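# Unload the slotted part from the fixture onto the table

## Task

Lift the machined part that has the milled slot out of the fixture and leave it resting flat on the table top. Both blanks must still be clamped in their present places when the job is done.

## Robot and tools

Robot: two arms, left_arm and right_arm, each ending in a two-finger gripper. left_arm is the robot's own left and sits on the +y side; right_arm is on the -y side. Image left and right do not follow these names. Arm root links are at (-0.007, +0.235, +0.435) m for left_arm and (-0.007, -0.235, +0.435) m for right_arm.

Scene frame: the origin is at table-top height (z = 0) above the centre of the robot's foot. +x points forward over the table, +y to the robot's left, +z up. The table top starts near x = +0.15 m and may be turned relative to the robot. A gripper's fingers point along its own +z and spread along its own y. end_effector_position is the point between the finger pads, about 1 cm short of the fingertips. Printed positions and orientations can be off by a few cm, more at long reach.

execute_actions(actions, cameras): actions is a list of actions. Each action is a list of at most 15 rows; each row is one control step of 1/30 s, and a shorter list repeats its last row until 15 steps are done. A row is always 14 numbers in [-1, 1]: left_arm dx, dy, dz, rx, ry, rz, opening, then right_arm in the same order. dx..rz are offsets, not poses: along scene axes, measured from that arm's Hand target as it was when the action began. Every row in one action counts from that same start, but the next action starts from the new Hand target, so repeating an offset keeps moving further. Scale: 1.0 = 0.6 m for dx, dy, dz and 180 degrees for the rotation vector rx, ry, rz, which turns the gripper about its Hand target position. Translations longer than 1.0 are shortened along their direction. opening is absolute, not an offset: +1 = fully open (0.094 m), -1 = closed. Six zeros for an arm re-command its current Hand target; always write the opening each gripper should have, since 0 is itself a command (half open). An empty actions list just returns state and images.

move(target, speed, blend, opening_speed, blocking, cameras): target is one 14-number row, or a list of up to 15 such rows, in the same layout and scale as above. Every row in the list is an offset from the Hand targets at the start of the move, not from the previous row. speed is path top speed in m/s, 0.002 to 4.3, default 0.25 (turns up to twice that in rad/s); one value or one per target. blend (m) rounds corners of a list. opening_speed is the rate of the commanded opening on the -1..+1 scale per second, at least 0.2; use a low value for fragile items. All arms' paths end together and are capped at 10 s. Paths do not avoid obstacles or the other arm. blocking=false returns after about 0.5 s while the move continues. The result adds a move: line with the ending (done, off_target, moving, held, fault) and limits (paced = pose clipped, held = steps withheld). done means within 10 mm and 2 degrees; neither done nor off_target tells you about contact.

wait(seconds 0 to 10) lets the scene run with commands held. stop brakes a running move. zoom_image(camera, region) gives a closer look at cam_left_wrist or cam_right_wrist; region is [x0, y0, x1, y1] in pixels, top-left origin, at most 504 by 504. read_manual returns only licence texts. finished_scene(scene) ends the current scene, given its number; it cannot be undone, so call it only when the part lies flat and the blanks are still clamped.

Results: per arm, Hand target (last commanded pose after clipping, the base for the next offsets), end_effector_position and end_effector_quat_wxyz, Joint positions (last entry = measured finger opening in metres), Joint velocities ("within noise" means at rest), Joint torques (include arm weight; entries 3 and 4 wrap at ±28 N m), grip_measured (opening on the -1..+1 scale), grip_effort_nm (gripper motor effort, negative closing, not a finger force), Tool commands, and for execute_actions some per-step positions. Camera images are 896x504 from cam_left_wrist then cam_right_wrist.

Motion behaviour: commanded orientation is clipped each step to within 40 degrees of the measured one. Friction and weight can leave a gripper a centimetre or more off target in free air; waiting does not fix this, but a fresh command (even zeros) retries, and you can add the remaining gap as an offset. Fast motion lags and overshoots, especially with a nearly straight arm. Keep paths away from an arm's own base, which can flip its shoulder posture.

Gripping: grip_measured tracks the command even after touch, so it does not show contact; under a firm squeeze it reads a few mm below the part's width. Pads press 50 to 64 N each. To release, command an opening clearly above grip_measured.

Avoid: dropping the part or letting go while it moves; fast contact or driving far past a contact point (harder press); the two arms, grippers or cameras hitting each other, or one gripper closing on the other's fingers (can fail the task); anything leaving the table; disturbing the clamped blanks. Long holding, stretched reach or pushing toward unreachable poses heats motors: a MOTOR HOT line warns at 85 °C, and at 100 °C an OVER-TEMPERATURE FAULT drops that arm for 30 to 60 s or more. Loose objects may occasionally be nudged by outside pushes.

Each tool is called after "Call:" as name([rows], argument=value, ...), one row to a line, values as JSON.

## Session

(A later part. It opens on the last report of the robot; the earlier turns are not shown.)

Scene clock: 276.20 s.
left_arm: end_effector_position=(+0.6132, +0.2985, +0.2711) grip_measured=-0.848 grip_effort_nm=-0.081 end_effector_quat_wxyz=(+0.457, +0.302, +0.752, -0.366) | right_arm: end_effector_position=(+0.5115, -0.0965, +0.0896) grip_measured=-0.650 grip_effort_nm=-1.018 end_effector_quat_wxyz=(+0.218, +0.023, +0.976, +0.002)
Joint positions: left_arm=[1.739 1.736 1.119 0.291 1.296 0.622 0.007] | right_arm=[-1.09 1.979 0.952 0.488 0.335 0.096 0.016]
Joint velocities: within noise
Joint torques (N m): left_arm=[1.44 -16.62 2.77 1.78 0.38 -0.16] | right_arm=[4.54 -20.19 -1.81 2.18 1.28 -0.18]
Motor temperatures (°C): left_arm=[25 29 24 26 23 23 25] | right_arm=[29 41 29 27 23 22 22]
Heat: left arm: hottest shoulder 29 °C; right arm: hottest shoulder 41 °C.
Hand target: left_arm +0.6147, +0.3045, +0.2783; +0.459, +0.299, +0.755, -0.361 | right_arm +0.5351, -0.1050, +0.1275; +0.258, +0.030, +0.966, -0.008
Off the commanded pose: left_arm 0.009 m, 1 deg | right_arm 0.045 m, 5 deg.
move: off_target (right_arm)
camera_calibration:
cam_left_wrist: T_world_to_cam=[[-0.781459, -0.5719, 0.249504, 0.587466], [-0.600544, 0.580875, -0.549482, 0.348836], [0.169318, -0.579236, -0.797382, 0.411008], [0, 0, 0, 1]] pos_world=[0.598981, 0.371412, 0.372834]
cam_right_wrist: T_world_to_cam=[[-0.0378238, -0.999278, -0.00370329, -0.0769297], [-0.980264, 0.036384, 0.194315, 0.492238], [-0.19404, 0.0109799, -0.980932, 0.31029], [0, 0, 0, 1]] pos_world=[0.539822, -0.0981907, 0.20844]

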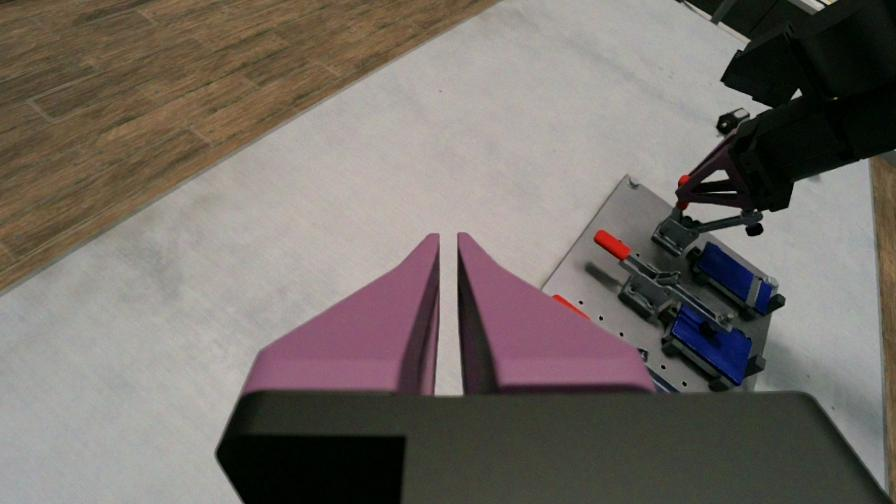

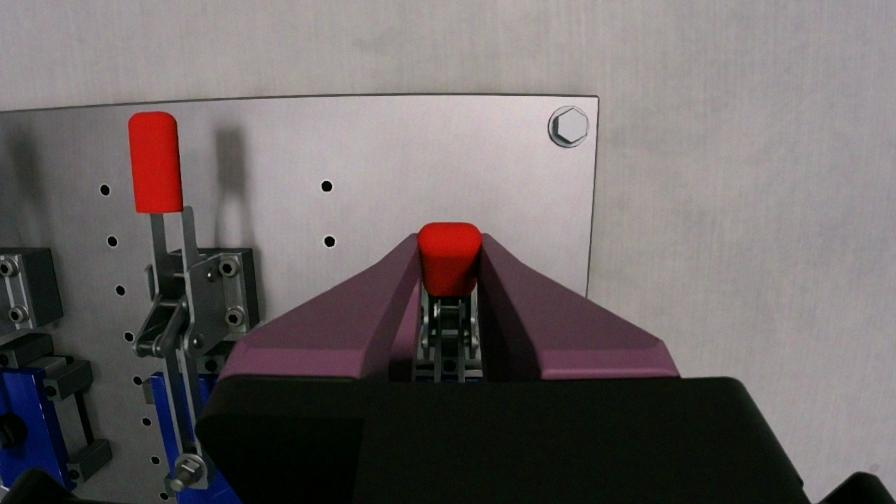

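Call:
move(target=[0,0,0,0,0,0,-0.85, -0.0668, 0.0, -0.0225, 0.0068, 0.111, 0, -0.85], speed=0.08)

Scene clock: 322.63 s.
left_arm: end_effector_position=(+0.6132, +0.2985, +0.2711) grip_measured=-0.848 grip_effort_nm=-0.085 end_effector_quat_wxyz=(+0.457, +0.302, +0.752, -0.366) | right_arm: end_effector_position=(+0.5048, -0.0946, +0.0886) grip_measured=-0.650 grip_effort_nm=-1.013 end_effector_quat_wxyz=(+0.107, +0.022, +0.994, +0.003)
Joint positions: left_arm=[1.739 1.736 1.119 0.291 1.296 0.622 0.007] | right_arm=[-1.093 1.933 1.046 0.111 0.307 0.166 0.016]
Joint velocities: within noise
Joint torques (N m): left_arm=[1.55 -16.44 2.89 1.73 0.38 -0.19] | right_arm=[4.01 -20.72 -2 -2.06 0.37 0.3]
Motor temperatures (°C): left_arm=[25 30 24 26 23 23 25] | right_arm=[28 41 28 27 25 22 23]
Heat: left arm: hottest shoulder 30 °C; right arm: hottest shoulder 41 °C.
Hand target: left_arm +0.6147, +0.3045, +0.2783; +0.459, +0.299, +0.755, -0.361 | right_arm +0.4949, -0.1050, +0.1139; +0.086, +0.031, +0.996, -0.003
Off the commanded pose: left_arm 0.009 m, 1 deg | right_arm 0.029 m, 3 deg.
move: off_target (right_arm)
camera_calibration:
cam_left_wrist: T_world_to_cam=[[-0.781459, -0.5719, 0.249504, 0.587466], [-0.600544, 0.580875, -0.549482, 0.348836], [0.169318, -0.579236, -0.797382, 0.411008], [0, 0, 0, 1]] pos_world=[0.598981, 0.371412, 0.372834]
cam_right_wrist: T_world_to_cam=[[-0.0344882, -0.999405, -0.000783865, -0.0772832], [-0.911895, 0.0311474, 0.409241, 0.431755], [-0.408973, 0.0148288, -0.912426, 0.410794], [0, 0, 0, 1]] pos_world=[0.559053, -0.0967768, 0.198067]

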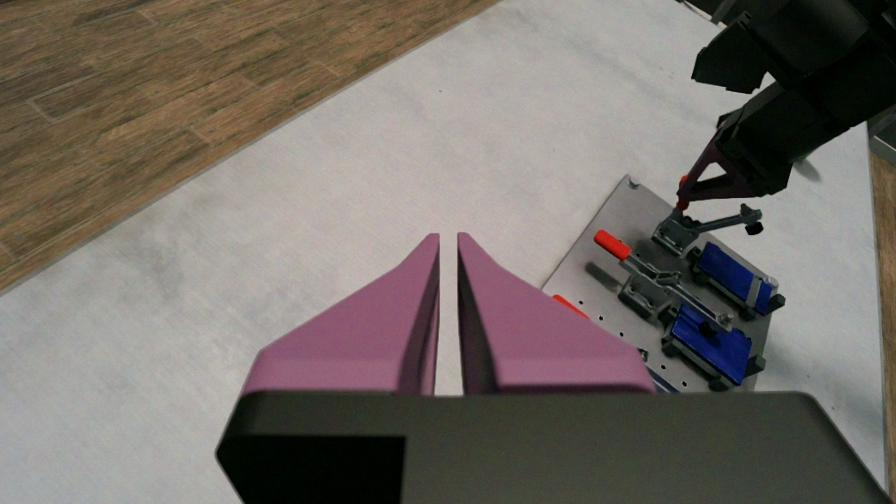

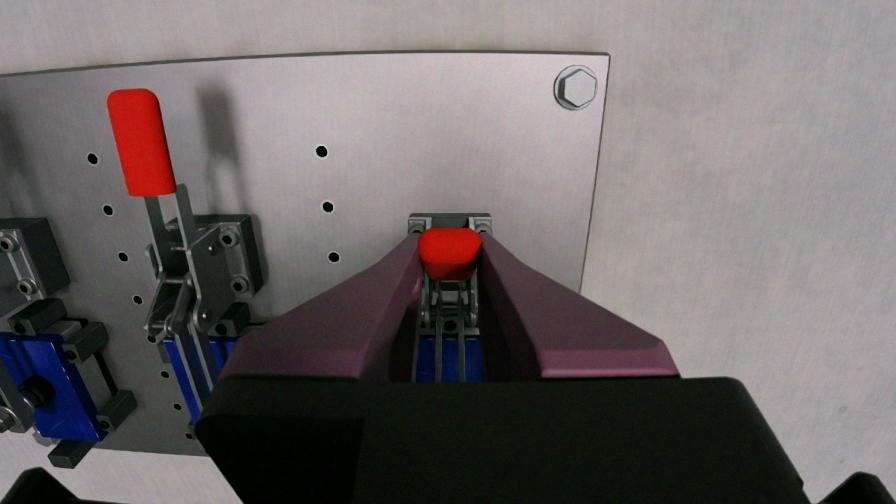

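Call:
zoom_image(camera="cam_left_wrist", region=[600, 120, 800, 320])

Scaled by 2.520 from the camera's 896x504 image, which has a finer 1280x720 frame.

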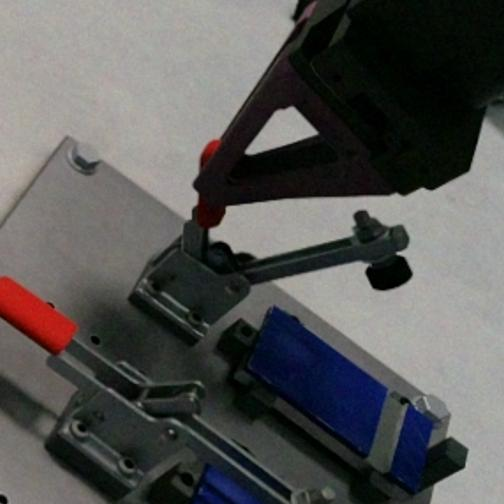

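Call:
move([
  [0,0,0,0,0,0,-0.85, 0.035, 0.0, -0.035, 0, 0, 0, -0.85],
  [0,0,0,0,0,0,-0.85, 0.035, 0.0, -0.035, 0, 0, 0, -0.1],
], speed=0.08, opening_speed=0.8)

Scene clock: 332.63 s.
left_arm: end_effector_position=(+0.6132, +0.2985, +0.2711) grip_measured=-0.848 grip_effort_nm=-0.090 end_effector_quat_wxyz=(+0.457, +0.302, +0.752, -0.366) | right_arm: end_effector_position=(+0.5118, -0.0956, +0.0874) grip_measured=-0.102 grip_effort_nm=0.081 end_effector_quat_wxyz=(+0.085, +0.018, +0.996, +0.001)
Joint positions: left_arm=[1.739 1.736 1.119 0.291 1.296 0.622 0.007] | right_arm=[-1.099 1.934 1.092 0.024 0.298 0.167 0.042]
Joint velocities: within noise
Joint torques (N m): left_arm=[1.73 -16.73 2.82 1.81 0.4 -0.18] | right_arm=[3.19 -16.5 0.81 0.05 0.21 0.13]
Motor temperatures (°C): left_arm=[25 30 24 26 23 23 25] | right_arm=[28 40 28 27 24 22 23]
Heat: left arm: hottest shoulder 30 °C; right arm: hottest shoulder 40 °C.
Hand target: left_arm +0.6147, +0.3045, +0.2783; +0.459, +0.299, +0.755, -0.361 | right_arm +0.5158, -0.1050, +0.0928; +0.086, +0.031, +0.996, -0.003
Off the commanded pose: left_arm 0.009 m, 1 deg | right_arm 0.012 m, 2 deg.
move: off_target (right_arm); target 2's new opening was sent with right_arm's hand 0.012 m and 2 deg from that target
camera_calibration:
cam_left_wrist: T_world_to_cam=[[-0.781459, -0.5719, 0.249504, 0.587466], [-0.600544, 0.580875, -0.549482, 0.348836], [0.169318, -0.579236, -0.797382, 0.411008], [0, 0, 0, 1]] pos_world=[0.598981, 0.371412, 0.372834]
cam_right_wrist: T_world_to_cam=[[-0.0271696, -0.999627, 0.00291328, -0.0820011], [-0.893625, 0.0255944, 0.448084, 0.425439], [-0.447991, 0.00957087, -0.893987, 0.43036], [0, 0, 0, 1]] pos_world=[0.570753, -0.0969782, 0.194342]

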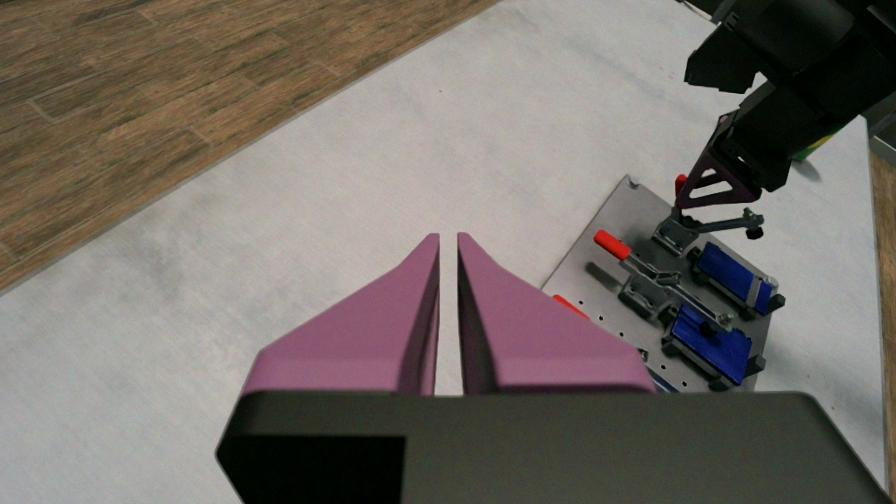

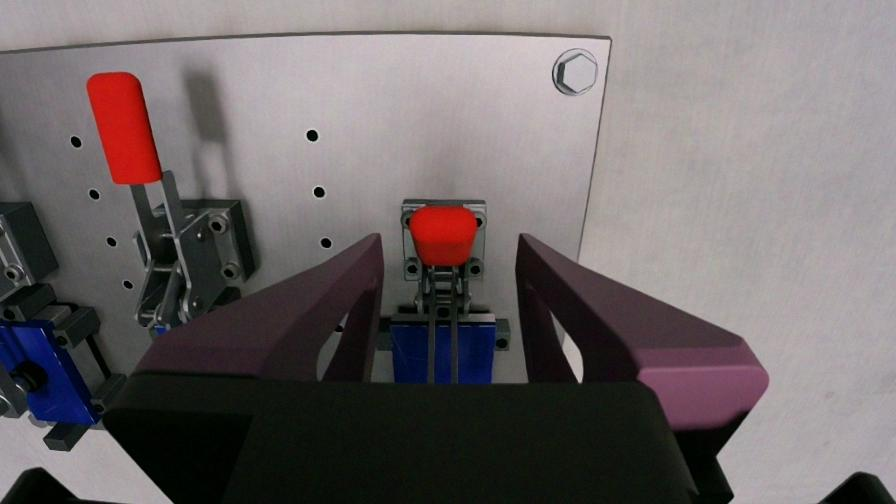

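Call:
move([
  [0,0,0,0,0,0,-0.85, 0.0, 0.0, 0.14, 0, 0, 0, -0.1],
  [0,0,0,0,0,0,-0.85, -0.167, 0.008, 0.12, -0.0068, -0.111, 0, 0.6],
], speed=0.2)

Scene clock: 362.00 s.
left_arm: end_effector_position=(+0.6132, +0.2985, +0.2711) grip_measured=-0.848 grip_effort_nm=-0.081 end_effector_quat_wxyz=(+0.457, +0.302, +0.752, -0.366) | right_arm: end_effector_position=(+0.4165, -0.1111, +0.1621) grip_measured=+0.598 grip_effort_nm=0.081 end_effector_quat_wxyz=(+0.252, +0.042, +0.967, -0.014)
Joint positions: left_arm=[1.739 1.736 1.119 0.291 1.296 0.622 0.007] | right_arm=[-1.009 1.841 0.595 0.761 0.453 0.143 0.075]
Joint velocities: within noise
Joint torques (N m): left_arm=[1.67 -16.79 2.82 1.83 0.4 -0.21] | right_arm=[5.36 -10.4 -1.05 1.52 0.23 -0.18]
Motor temperatures (°C): left_arm=[24 30 24 26 23 23 25] | right_arm=[28 39 27 27 23 22 22]
Heat: left arm: hottest shoulder 30 °C; right arm: hottest shoulder 39 °C.
Hand target: left_arm +0.6147, +0.3045, +0.2783; +0.459, +0.299, +0.755, -0.361 | right_arm +0.4157, -0.1002, +0.1648; +0.258, +0.030, +0.966, -0.008
Off the commanded pose: left_arm 0.009 m, 1 deg | right_arm 0.011 m, 2 deg.
move: off_target (right_arm); target 2's new opening was sent with right_arm's hand 0.011 m and 2 deg from that target
camera_calibration:
cam_left_wrist: T_world_to_cam=[[-0.781459, -0.5719, 0.249504, 0.587466], [-0.600544, 0.580875, -0.549482, 0.348836], [0.169318, -0.579236, -0.797382, 0.411008], [0, 0, 0, 1]] pos_world=[0.598981, 0.371412, 0.372834]
cam_right_wrist: T_world_to_cam=[[-0.0841215, -0.996303, 0.0174519, -0.0786849], [-0.988407, 0.0856508, 0.125363, 0.405613], [-0.126394, -0.00670386, -0.991957, 0.334757], [0, 0, 0, 1]] pos_world=[0.436603, -0.110891, 0.282589]

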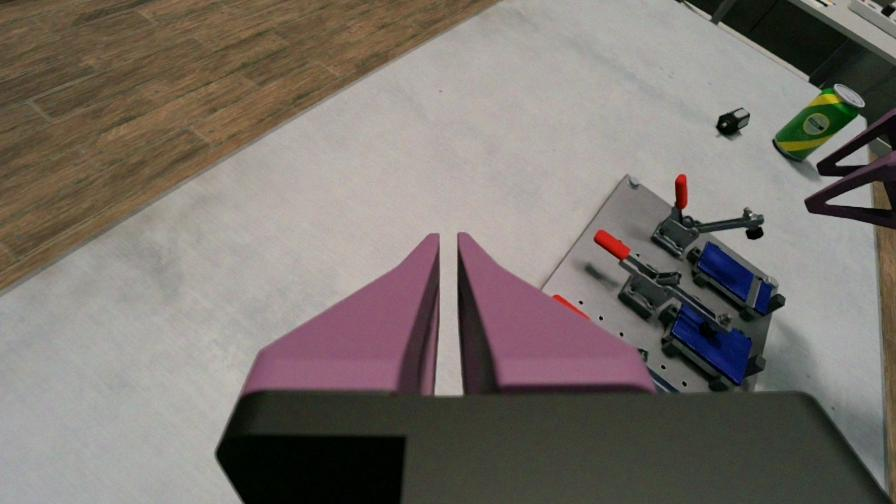

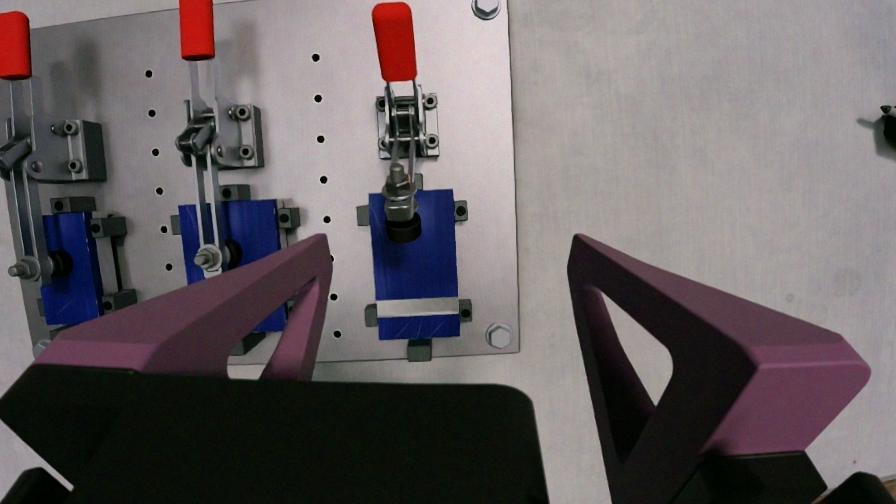

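Call:
move(target=[0,0,0,0,0,0,-0.85, -0.033, 0.032, -0.165, 0, 0, 0.017, 0.6], speed=0.2)

Scene clock: 385.00 s.
left_arm: end_effector_position=(+0.6132, +0.2985, +0.2711) grip_measured=-0.848 grip_effort_nm=-0.085 end_effector_quat_wxyz=(+0.457, +0.302, +0.752, -0.366) | right_arm: end_effector_position=(+0.3886, -0.0767, +0.0656) grip_measured=+0.599 grip_effort_nm=0.076 end_effector_quat_wxyz=(+0.248, +0.005, +0.969, +0.002)
Joint positions: left_arm=[1.739 1.736 1.119 0.291 1.296 0.621 0.007] | right_arm=[-1.009 2.195 0.751 0.955 0.402 0.08 0.075]
Joint velocities: within noise
Joint torques (N m): left_arm=[1.96 -16.56 2.84 1.66 0.4 -0.17] | right_arm=[3.31 -11.05 -1.76 1.4 0.08 -0.18]
Motor temperatures (°C): left_arm=[24 30 24 26 23 23 25] | right_arm=[28 38 27 27 23 22 22]
Heat: left arm: hottest shoulder 30 °C; right arm: hottest shoulder 38 °C.
Hand target: left_arm +0.6147, +0.3045, +0.2783; +0.459, +0.299, +0.755, -0.361 | right_arm +0.3959, -0.0810, +0.0659; +0.258, +0.004, +0.966, -0.001
Off the commanded pose: left_arm 0.009 m, 1 deg | right_arm 0.008 m, 1 deg.
move: done
camera_calibration:
cam_left_wrist: T_world_to_cam=[[-0.781322, -0.571933, 0.249857, 0.587265], [-0.600778, 0.580716, -0.549395, 0.349002], [0.169121, -0.579363, -0.797331, 0.411154], [0, 0, 0, 1]] pos_world=[0.598982, 0.371412, 0.372833]
cam_right_wrist: T_world_to_cam=[[-0.00332717, -0.999987, 0.00392669, -0.075837], [-0.991013, 0.00382236, 0.133709, 0.381457], [-0.133722, -0.00344653, -0.991013, 0.238747], [0, 0, 0, 1]] pos_world=[0.409702, -0.0764712, 0.185895]

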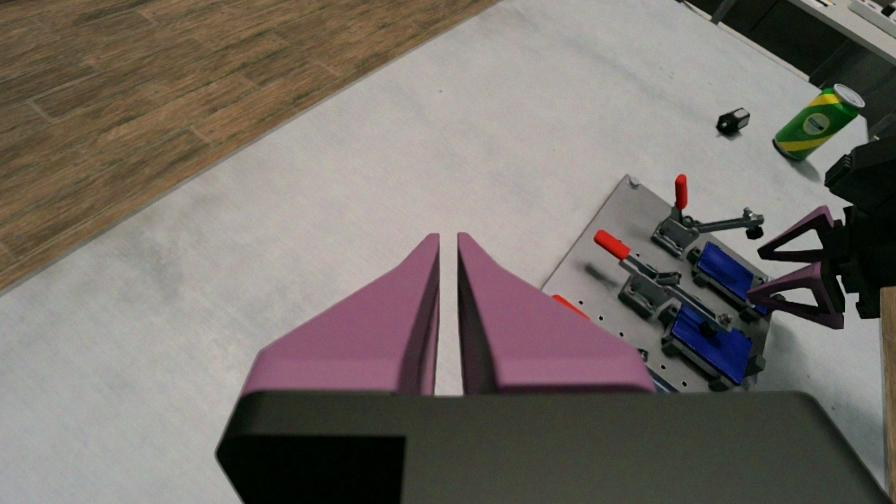

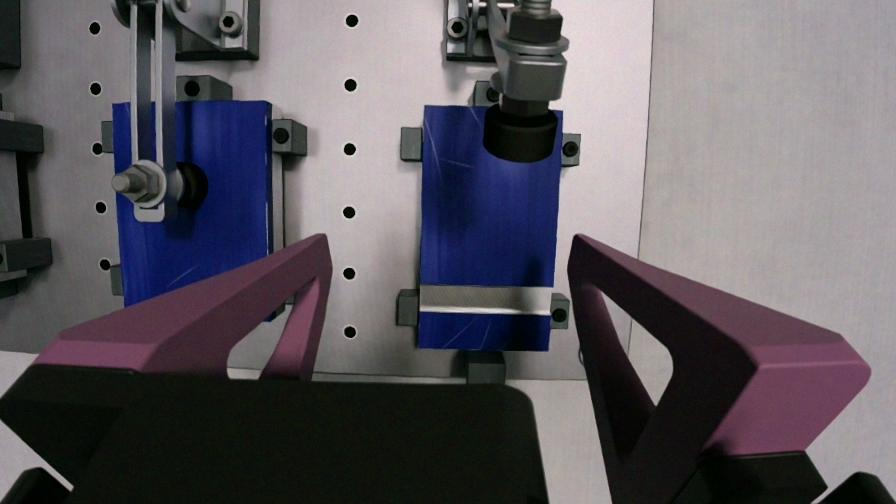

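Call:
move(target=[0,0,0,0,0,0,-0.85, 0.016, -0.031, -0.032, 0, 0, -0.01, 0.6], speed=0.15)

Scene clock: 398.80 s.
left_arm: end_effector_position=(+0.6132, +0.2985, +0.2711) grip_measured=-0.848 grip_effort_nm=-0.081 end_effector_quat_wxyz=(+0.457, +0.302, +0.752, -0.366) | right_arm: end_effector_position=(+0.4013, -0.0933, +0.0490) grip_measured=+0.599 grip_effort_nm=0.081 end_effector_quat_wxyz=(+0.252, +0.019, +0.968, +0.000)
Joint positions: left_arm=[1.739 1.736 1.119 0.291 1.296 0.621 0.007] | right_arm=[-1.06 2.22 0.791 0.957 0.369 0.078 0.075]
Joint velocities: within noise
Joint torques (N m): left_arm=[2.37 -16.91 2.78 1.51 0.36 -0.16] | right_arm=[3.19 -11.05 -1.77 1.46 0.06 -0.15]
Motor temperatures (°C): left_arm=[24 30 24 26 23 23 25] | right_arm=[28 37 27 27 23 22 22]
Heat: left arm: hottest shoulder 30 °C; right arm: hottest shoulder 37 °C.
Hand target: left_arm +0.6147, +0.3045, +0.2783; +0.459, +0.299, +0.755, -0.361 | right_arm +0.4056, -0.0996, +0.0467; +0.258, +0.019, +0.966, -0.005
Off the commanded pose: left_arm 0.009 m, 1 deg | right_arm 0.008 m, 1 deg.
move: done
camera_calibration:
cam_left_wrist: T_world_to_cam=[[-0.781322, -0.571933, 0.249857, 0.587265], [-0.600778, 0.580716, -0.549395, 0.349002], [0.169121, -0.579363, -0.797331, 0.411154], [0, 0, 0, 1]] pos_world=[0.598982, 0.371412, 0.372833]
cam_right_wrist: T_world_to_cam=[[-0.032304, -0.999477, 0.00177044, -0.0806365], [-0.99142, 0.032268, 0.126669, 0.399381], [-0.12666, 0.00233666, -0.991943, 0.221839], [0, 0, 0, 1]] pos_world=[0.421448, -0.0939999, 0.169605]

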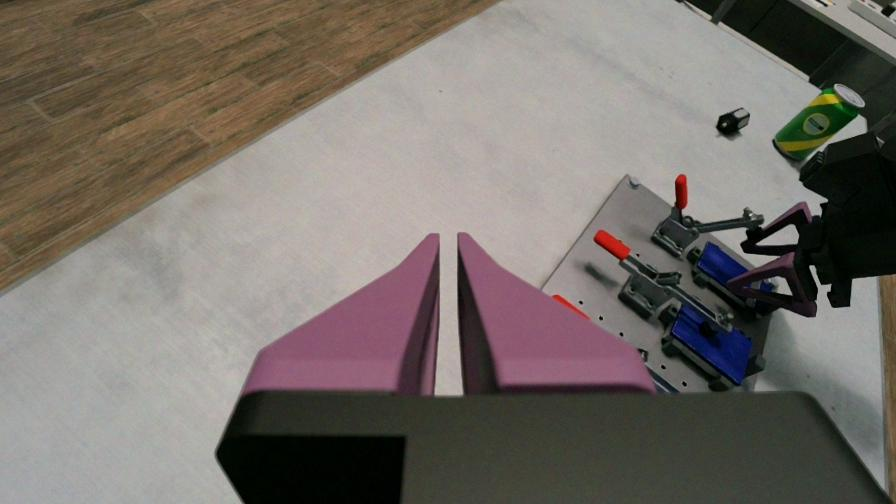

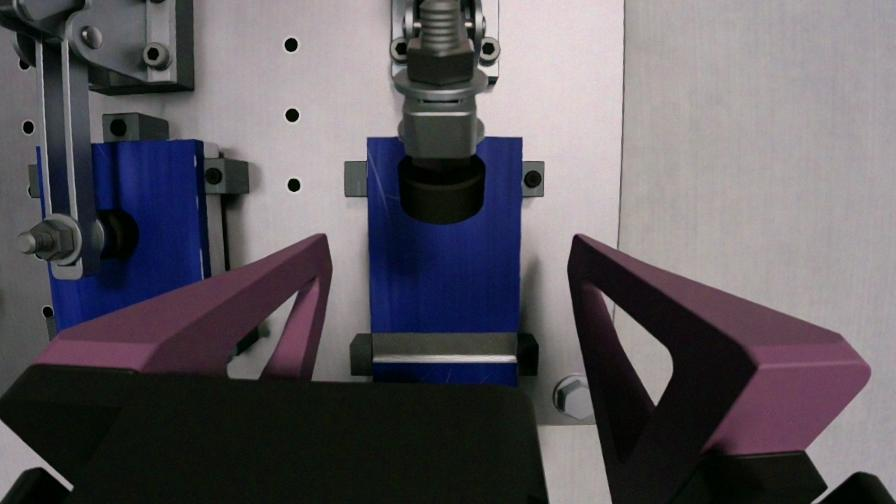

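Call:
move(target=[0,0,0,0,0,0,-0.85, -0.005, 0.003, -0.035, 0, 0, 0, 0.5], speed=0.1)

Scene clock: 419.43 s.
left_arm: end_effector_position=(+0.6132, +0.2985, +0.2711) grip_measured=-0.848 grip_effort_nm=-0.085 end_effector_quat_wxyz=(+0.457, +0.302, +0.752, -0.366) | right_arm: end_effector_position=(+0.3972, -0.0888, +0.0278) grip_measured=+0.501 grip_effort_nm=-0.061 end_effector_quat_wxyz=(+0.250, +0.019, +0.968, +0.002)
Joint positions: left_arm=[1.739 1.736 1.119 0.291 1.296 0.621 0.007] | right_arm=[-1.063 2.284 0.837 0.973 0.362 0.077 0.071]
Joint velocities: within noise
Joint torques (N m): left_arm=[2.61 -16.5 2.76 1.8 0.36 -0.21] | right_arm=[2.84 -11.28 -1.94 1.52 0.09 -0.18]
Motor temperatures (°C): left_arm=[24 30 24 26 23 23 25] | right_arm=[28 37 27 27 23 22 21]
Heat: left arm: hottest shoulder 30 °C; right arm: hottest shoulder 37 °C.
Hand target: left_arm +0.6147, +0.3045, +0.2783; +0.459, +0.299, +0.755, -0.361 | right_arm +0.4027, -0.0978, +0.0257; +0.258, +0.019, +0.966, -0.005
Off the commanded pose: left_arm 0.009 m, 1 deg | right_arm 0.011 m, 1 deg.
move: off_target (right_arm)
camera_calibration:
cam_left_wrist: T_world_to_cam=[[-0.781322, -0.571933, 0.249857, 0.587265], [-0.600778, 0.580716, -0.549395, 0.349002], [0.169121, -0.579363, -0.797331, 0.411154], [0, 0, 0, 1]] pos_world=[0.598982, 0.371412, 0.372833]
cam_right_wrist: T_world_to_cam=[[-0.0303606, -0.999538, -0.00129787, -0.0768749], [-0.991151, 0.0299379, 0.12932, 0.397554], [-0.129221, 0.00521261, -0.991602, 0.201509], [0, 0, 0, 1]] pos_world=[0.417741, -0.0897917, 0.148306]

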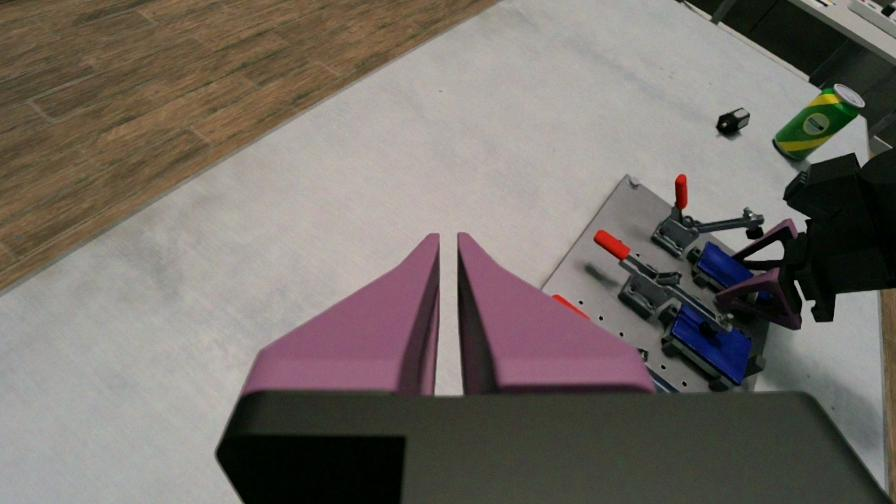

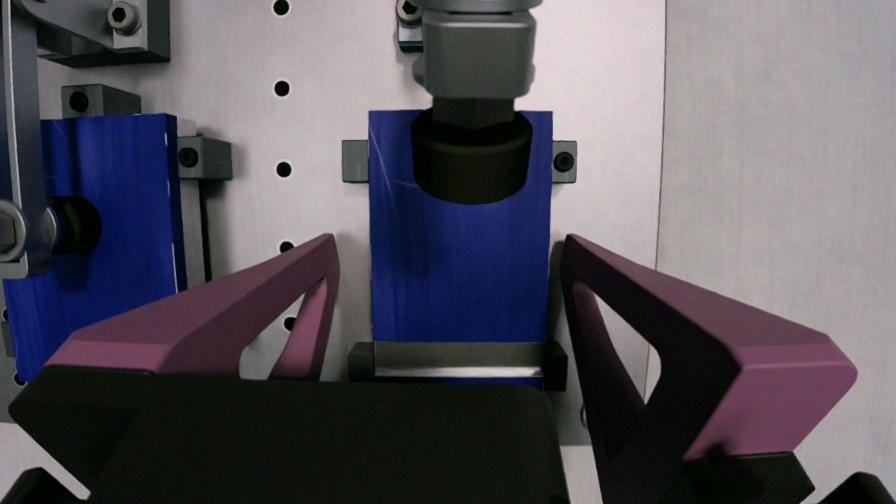

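Call:
move([
  [0,0,0,0,0,0,-0.85, 0.0, -0.006, 0.0, 0, 0, 0, 0.2],
  [0,0,0,0,0,0,-0.85, 0.0, -0.006, 0.0, 0, 0, 0, -0.08],
], speed=0.1, opening_speed=0.4, cameras=["cam_right_wrist"])

Scene clock: 429.37 s.
left_arm: end_effector_position=(+0.6132, +0.2985, +0.2711) grip_measured=-0.848 grip_effort_nm=-0.076 end_effector_quat_wxyz=(+0.457, +0.302, +0.752, -0.366) | right_arm: end_effector_position=(+0.3986, -0.0918, +0.0273) grip_measured=+0.057 grip_effort_nm=-1.018 end_effector_quat_wxyz=(+0.252, +0.019, +0.968, +0.002)
Joint positions: left_arm=[1.739 1.736 1.119 0.291 1.296 0.621 0.007] | right_arm=[-1.071 2.284 0.837 0.977 0.355 0.073 0.05]
Joint velocities: within noise
Joint torques (N m): left_arm=[2.02 -15.97 2.8 1.73 0.38 -0.16] | right_arm=[2.67 -11.16 -2.19 1.62 0.09 -0.19]
Motor temperatures (°C): left_arm=[24 30 24 25 23 23 25] | right_arm=[28 36 27 27 23 22 21]
Heat: left arm: hottest shoulder 30 °C; right arm: hottest shoulder 36 °C.
Hand target: left_arm +0.6147, +0.3045, +0.2783; +0.459, +0.299, +0.755, -0.361 | right_arm +0.4027, -0.1013, +0.0257; +0.258, +0.019, +0.966, -0.005
Off the commanded pose: left_arm 0.009 m, 1 deg | right_arm 0.011 m, 1 deg.
move: off_target (right_arm)
camera_calibration:
cam_right_wrist: T_world_to_cam=[[-0.0301315, -0.999544, -0.0020111, -0.0798333], [-0.991506, 0.0296344, 0.126639, 0.39922], [-0.126522, 0.00580985, -0.991947, 0.200139], [0, 0, 0, 1]] pos_world=[0.418746, -0.0927903, 0.14781]
Images, in order (width x height): cam_right_wrist 896x504.

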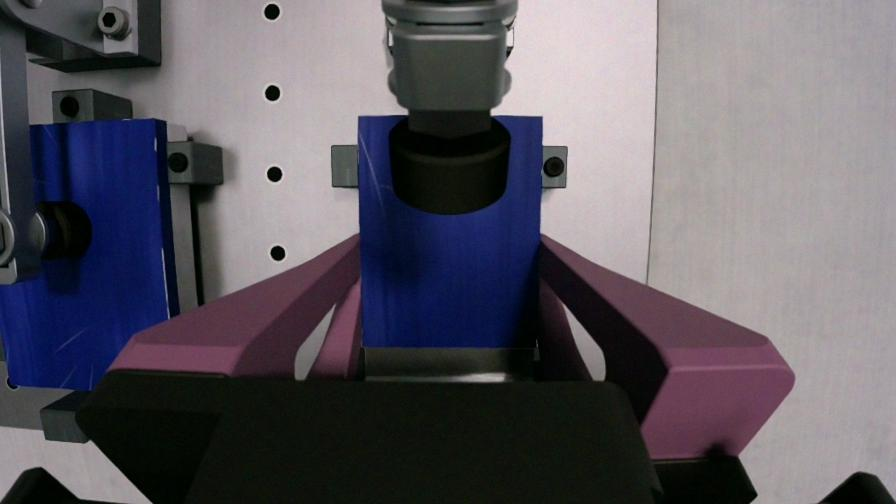

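Call:
move(target=[0,0,0,0,0,0,-0.85, 0.0, 0.0, 0.0633, 0, 0, 0, -0.08], speed=0.1)

Scene clock: 446.13 s.
left_arm: end_effector_position=(+0.6132, +0.2985, +0.2711) grip_measured=-0.848 grip_effort_nm=-0.090 end_effector_quat_wxyz=(+0.457, +0.302, +0.752, -0.366) | right_arm: end_effector_position=(+0.4045, -0.1009, +0.0546) grip_measured=+0.056 grip_effort_nm=-1.018 end_effector_quat_wxyz=(+0.259, +0.023, +0.966, -0.005)
Joint positions: left_arm=[1.739 1.736 1.119 0.291 1.296 0.621 0.007] | right_arm=[-1.069 2.208 0.777 0.977 0.372 0.072 0.05]
Joint velocities: within noise
Joint torques (N m): left_arm=[1.44 -16.38 2.88 1.76 0.32 -0.2] | right_arm=[4.72 -13.33 -3.67 0.83 0.19 -0.06]
Motor temperatures (°C): left_arm=[24 30 24 25 23 23 25] | right_arm=[28 35 27 27 23 22 22]
Heat: left arm: hottest shoulder 30 °C; right arm: hottest shoulder 35 °C.
Hand target: left_arm +0.6147, +0.3045, +0.2783; +0.459, +0.299, +0.755, -0.361 | right_arm +0.4025, -0.1013, +0.0637; +0.258, +0.019, +0.966, -0.005
Off the commanded pose: left_arm 0.009 m, 1 deg | right_arm 0.009 m, 0 deg.
move: done
camera_calibration:
cam_left_wrist: T_world_to_cam=[[-0.781322, -0.571933, 0.249857, 0.587265], [-0.600778, 0.580716, -0.549395, 0.349002], [0.169121, -0.579363, -0.797331, 0.411154], [0, 0, 0, 1]] pos_world=[0.598982, 0.371412, 0.372833]
cam_right_wrist: T_world_to_cam=[[-0.0418091, -0.999086, 0.00884397, -0.0845084], [-0.992962, 0.0425312, 0.110532, 0.404708], [-0.110807, -0.00416051, -0.993833, 0.220762], [0, 0, 0, 1]] pos_world=[0.422788, -0.100725, 0.175415]

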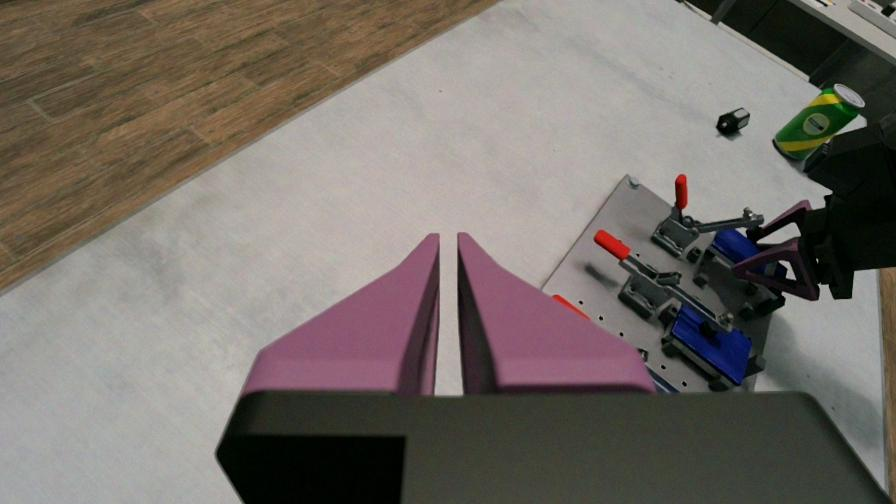

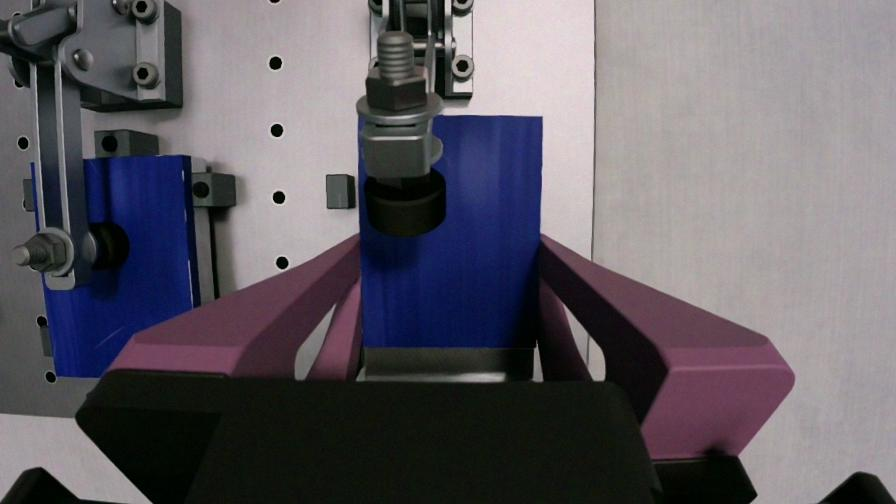

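Call:
move([
  [0,0,0,0,0,0,-0.85, -0.06, -0.01, 0.09, 0, 0, 0, -0.08],
  [0,0,0,0,0,0,-0.85, -0.033, -0.26, 0.09, 0, 0, 0, -0.08],
], speed=0.15, blend=[0.015, 0])

Scene clock: 453.27 s.
left_arm: end_effector_position=(+0.6132, +0.2985, +0.2711) grip_measured=-0.848 grip_effort_nm=-0.081 end_effector_quat_wxyz=(+0.457, +0.302, +0.752, -0.366) | right_arm: end_effector_position=(+0.3879, -0.2518, +0.1094) grip_measured=+0.056 grip_effort_nm=-1.013 end_effector_quat_wxyz=(+0.262, +0.025, +0.965, +0.000)
Joint positions: left_arm=[1.739 1.736 1.119 0.291 1.296 0.621 0.007] | right_arm=[-1.429 2.003 0.546 1.041 0.036 -0.077 0.05]
Joint velocities: within noise
Joint torques (N m): left_arm=[1.96 -15.97 2.76 1.69 0.42 -0.19] | right_arm=[-0.09 -12.57 -4.48 0.65 0.02 -0.2]
Motor temperatures (°C): left_arm=[24 30 24 25 23 23 25] | right_arm=[28 35 27 27 23 22 23]
Heat: left arm: hottest shoulder 30 °C; right arm: hottest shoulder 35 °C.
Hand target: left_arm +0.6147, +0.3045, +0.2783; +0.459, +0.299, +0.755, -0.361 | right_arm +0.3827, -0.2573, +0.1177; +0.258, +0.019, +0.966, -0.005
Off the commanded pose: left_arm 0.009 m, 1 deg | right_arm 0.011 m, 1 deg.
move: off_target (right_arm)
camera_calibration:
cam_left_wrist: T_world_to_cam=[[-0.781322, -0.571933, 0.249857, 0.587265], [-0.600778, 0.580716, -0.549395, 0.349002], [0.169121, -0.579363, -0.797331, 0.411154], [0, 0, 0, 1]] pos_world=[0.598982, 0.371412, 0.372833]
cam_right_wrist: T_world_to_cam=[[-0.0428961, -0.999077, -0.00224536, -0.234866], [-0.993554, 0.0424227, 0.105121, 0.389308], [-0.104928, 0.00674015, -0.994457, 0.273301], [0, 0, 0, 1]] pos_world=[0.405401, -0.253006, 0.230334]

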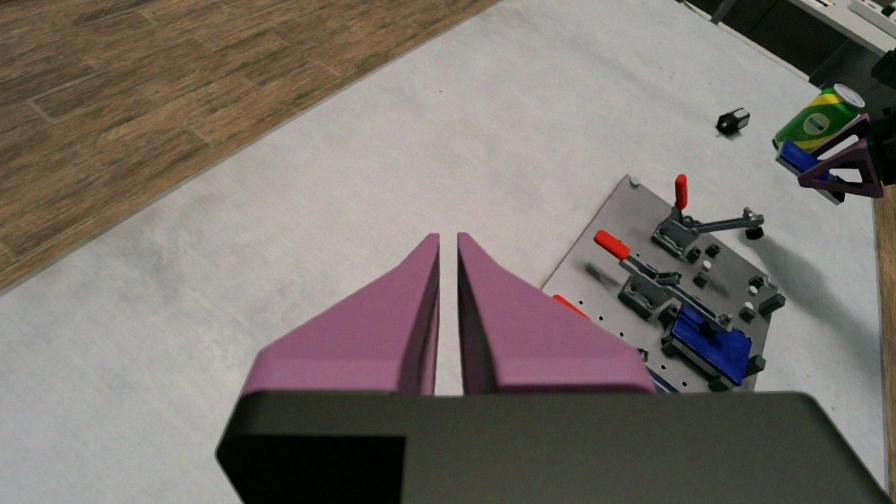

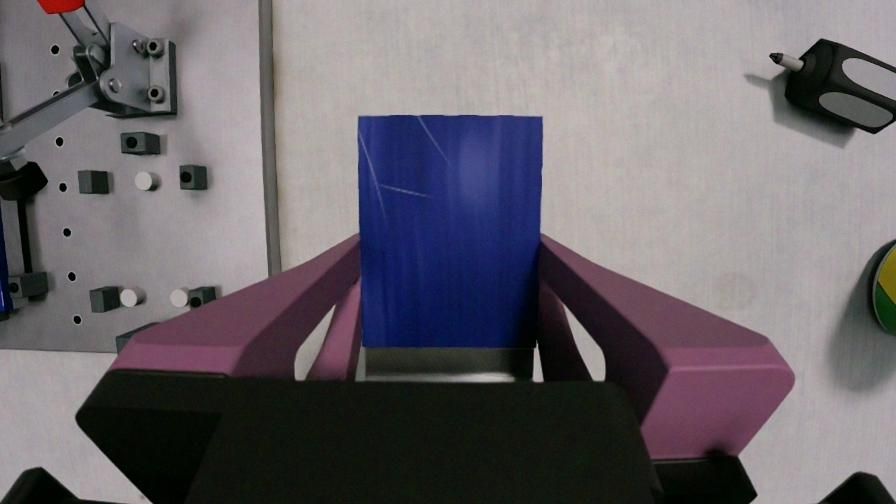

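Call:
zoom_image(camera="cam_left_wrist", region=[740, 90, 896, 240])

Scaled by 3.231 from the camera's 896x504 image, which has a finer 1280x720 frame.

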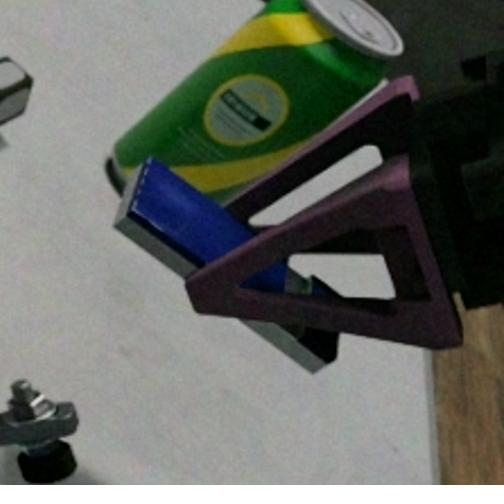

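Call:
move([
  [0,0,0,0,0,0,-0.85, 0.0, 0.0, -0.12, 0, 0, 0, -0.08],
], speed=0.15)

Call:
zoom_image(camera="cam_left_wrist", region=[740, 110, 896, 260])

Scene clock: 510.43 s.
left_arm: end_effector_position=(+0.6132, +0.2985, +0.2711) grip_measured=-0.848 grip_effort_nm=-0.076 end_effector_quat_wxyz=(+0.457, +0.302, +0.752, -0.366) | right_arm: end_effector_position=(+0.3763, -0.2486, +0.0436) grip_measured=+0.056 grip_effort_nm=-1.018 end_effector_quat_wxyz=(+0.245, +0.022, +0.969, +0.003)
Joint positions: left_arm=[1.739 1.736 1.119 0.291 1.296 0.621 0.007] | right_arm=[-1.439 2.204 0.679 1.075 0.023 -0.083 0.05]
Joint velocities: within noise
Joint torques (N m): left_arm=[1.44 -16.32 2.63 1.72 0.4 -0.17] | right_arm=[-0.62 -10.7 -2.96 1.66 0 -0.21]
Motor temperatures (°C): left_arm=[24 31 24 25 23 23 25] | right_arm=[27 34 29 27 22 22 23]
Heat: left arm: hottest shoulder 31 °C; right arm: hottest shoulder 34 °C.
Hand target: left_arm +0.6147, +0.3045, +0.2783; +0.459, +0.299, +0.755, -0.361 | right_arm +0.3828, -0.2574, +0.0457; +0.258, +0.019, +0.966, -0.005
Off the commanded pose: left_arm 0.009 m, 1 deg | right_arm 0.011 m, 2 deg.
move: off_target (right_arm)
camera_calibration:
cam_left_wrist: T_world_to_cam=[[-0.781322, -0.571933, 0.249857, 0.587265], [-0.600778, 0.580716, -0.549395, 0.349002], [0.169121, -0.579363, -0.797331, 0.411154], [0, 0, 0, 1]] pos_world=[0.598982, 0.371412, 0.372833]
cam_right_wrist: T_world_to_cam=[[-0.0362101, -0.999324, -0.00627934, -0.234681], [-0.989602, 0.0349812, 0.139512, 0.37968], [-0.139198, 0.0112658, -0.990201, 0.220504], [0, 0, 0, 1]] pos_world=[0.397928, -0.250288, 0.1639]

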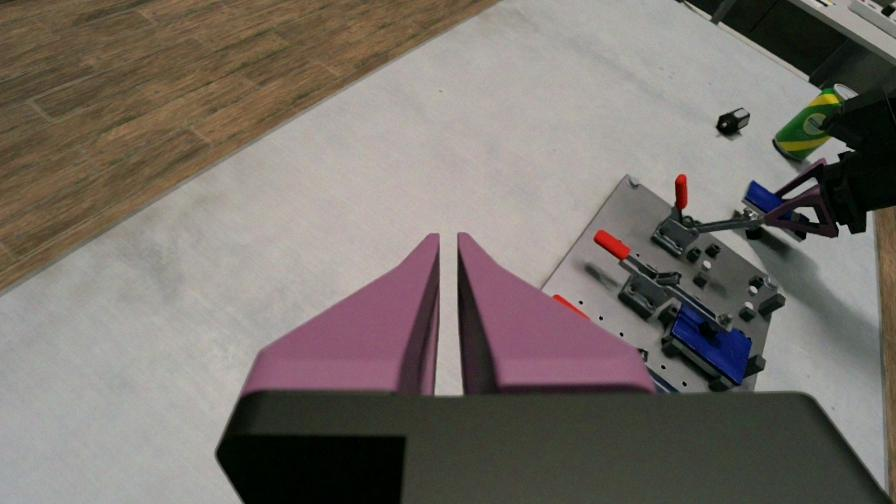

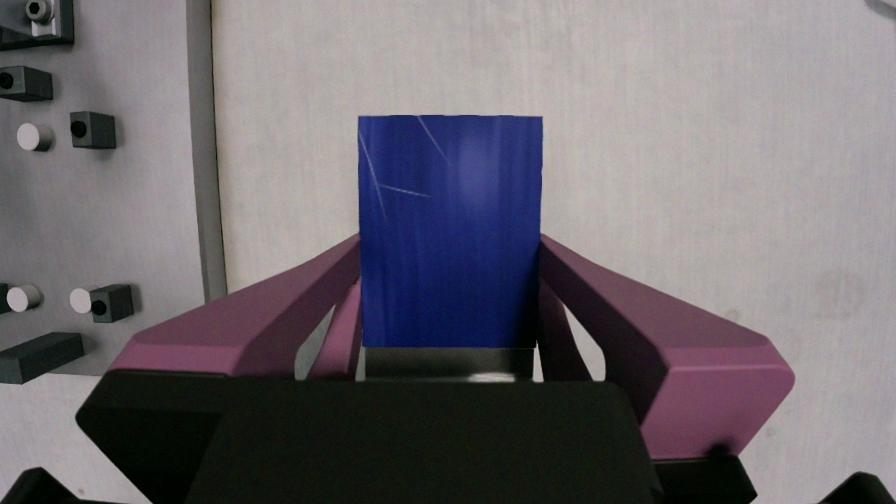

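Scaled by 3.231 from the camera's 896x504 image, which has a finer 1280x720 frame.

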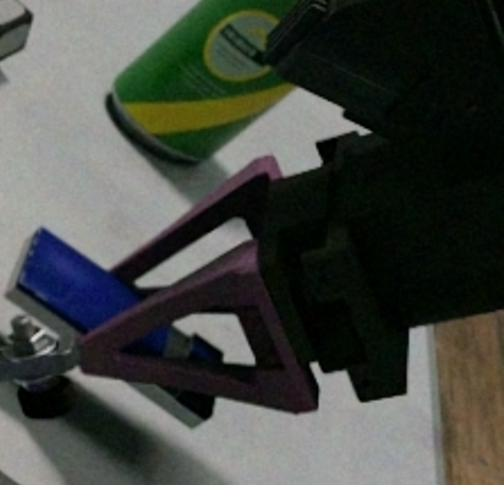

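Call:
move([
  [0,0,0,0,0,0,-0.85, 0.0, 0.0, -0.04, 0, 0, 0, -0.08],
], speed=0.05)

Call:
zoom_image(camera="cam_left_wrist", region=[740, 110, 896, 260])

Scene clock: 516.13 s.
left_arm: end_effector_position=(+0.6132, +0.2985, +0.2711) grip_measured=-0.848 grip_effort_nm=-0.081 end_effector_quat_wxyz=(+0.457, +0.302, +0.752, -0.366) | right_arm: end_effector_position=(+0.3772, -0.2480, +0.0204) grip_measured=+0.056 grip_effort_nm=-1.013 end_effector_quat_wxyz=(+0.246, +0.022, +0.969, +0.003)
Joint positions: left_arm=[1.739 1.736 1.119 0.291 1.296 0.621 0.007] | right_arm=[-1.443 2.269 0.737 1.082 0.02 -0.085 0.05]
Joint velocities: within noise
Joint torques (N m): left_arm=[1.44 -16.38 2.92 1.69 0.37 -0.19] | right_arm=[-0.79 -10.58 -2.97 1.72 0.02 -0.2]
Motor temperatures (°C): left_arm=[24 31 24 25 23 23 25] | right_arm=[27 34 29 27 22 22 23]
Heat: left arm: hottest shoulder 31 °C; right arm: hottest shoulder 34 °C.
Hand target: left_arm +0.6147, +0.3045, +0.2783; +0.459, +0.299, +0.755, -0.361 | right_arm +0.3826, -0.2573, +0.0216; +0.258, +0.019, +0.966, -0.005
Off the commanded pose: left_arm 0.009 m, 1 deg | right_arm 0.011 m, 2 deg.
move: off_target (right_arm)
camera_calibration:
cam_left_wrist: T_world_to_cam=[[-0.781322, -0.571933, 0.249857, 0.587265], [-0.600778, 0.580716, -0.549395, 0.349002], [0.169121, -0.579363, -0.797331, 0.411154], [0, 0, 0, 1]] pos_world=[0.598982, 0.371412, 0.372833]
cam_right_wrist: T_world_to_cam=[[-0.0355037, -0.999349, -0.00642432, -0.234464], [-0.989839, 0.0342787, 0.137998, 0.383821], [-0.137688, 0.0112585, -0.990412, 0.197064], [0, 0, 0, 1]] pos_world=[0.39873, -0.249687, 0.140702]

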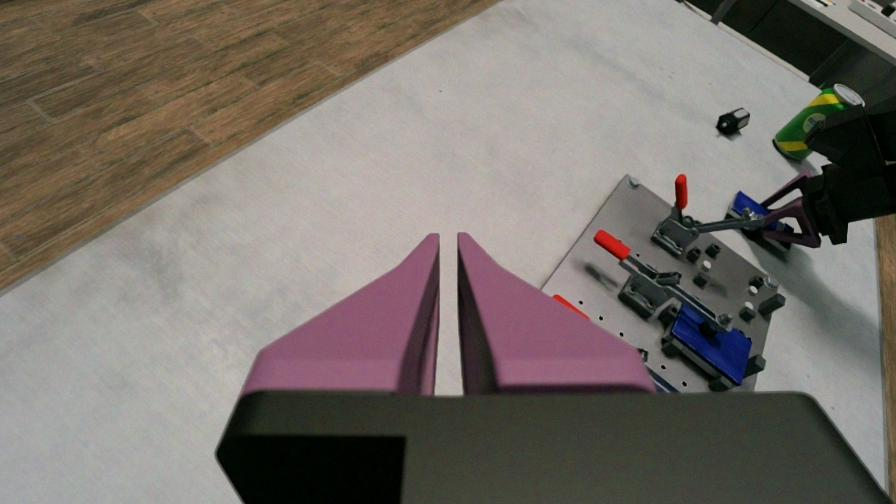

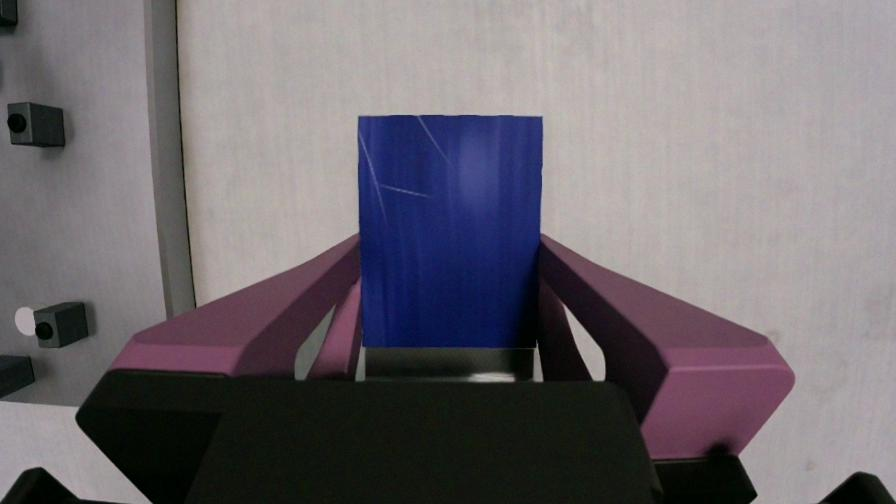

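Scaled by 3.231 from the camera's 896x504 image, which has a finer 1280x720 frame.

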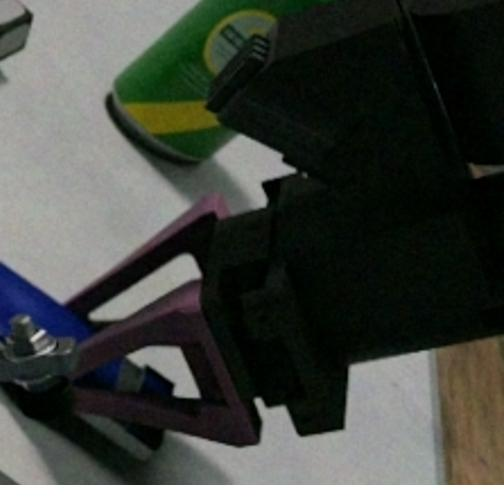

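Call:
move([
  [0,0,0,0,0,0,-0.85, 0.0, 0.0, -0.013, 0, 0, 0, -0.08],
], speed=0.03, cameras=[])

Scene clock: 519.47 s.
left_arm: end_effector_position=(+0.6132, +0.2985, +0.2711) grip_measured=-0.848 grip_effort_nm=-0.085 end_effector_quat_wxyz=(+0.457, +0.302, +0.752, -0.366) | right_arm: end_effector_position=(+0.3777, -0.2479, +0.0129) grip_measured=+0.056 grip_effort_nm=-1.018 end_effector_quat_wxyz=(+0.246, +0.022, +0.969, +0.003)
Joint positions: left_arm=[1.739 1.736 1.119 0.291 1.296 0.621 0.007] | right_arm=[-1.444 2.288 0.756 1.083 0.019 -0.086 0.05]
Joint velocities: within noise
Joint torques (N m): left_arm=[1.73 -16.67 2.67 1.78 0.41 -0.18] | right_arm=[-0.85 -10.52 -2.92 1.73 0.02 -0.2]
Motor temperatures (°C): left_arm=[24 31 24 25 23 23 25] | right_arm=[27 34 28 27 22 22 24]
Heat: left arm: hottest shoulder 31 °C; right arm: hottest shoulder 34 °C.
Hand target: left_arm +0.6147, +0.3045, +0.2783; +0.459, +0.299, +0.755, -0.361 | right_arm +0.3827, -0.2573, +0.0139; +0.258, +0.019, +0.966, -0.005
Off the commanded pose: left_arm 0.009 m, 1 deg | right_arm 0.011 m, 2 deg.
move: off_target (right_arm)
No camera images: "cameras" was empty.


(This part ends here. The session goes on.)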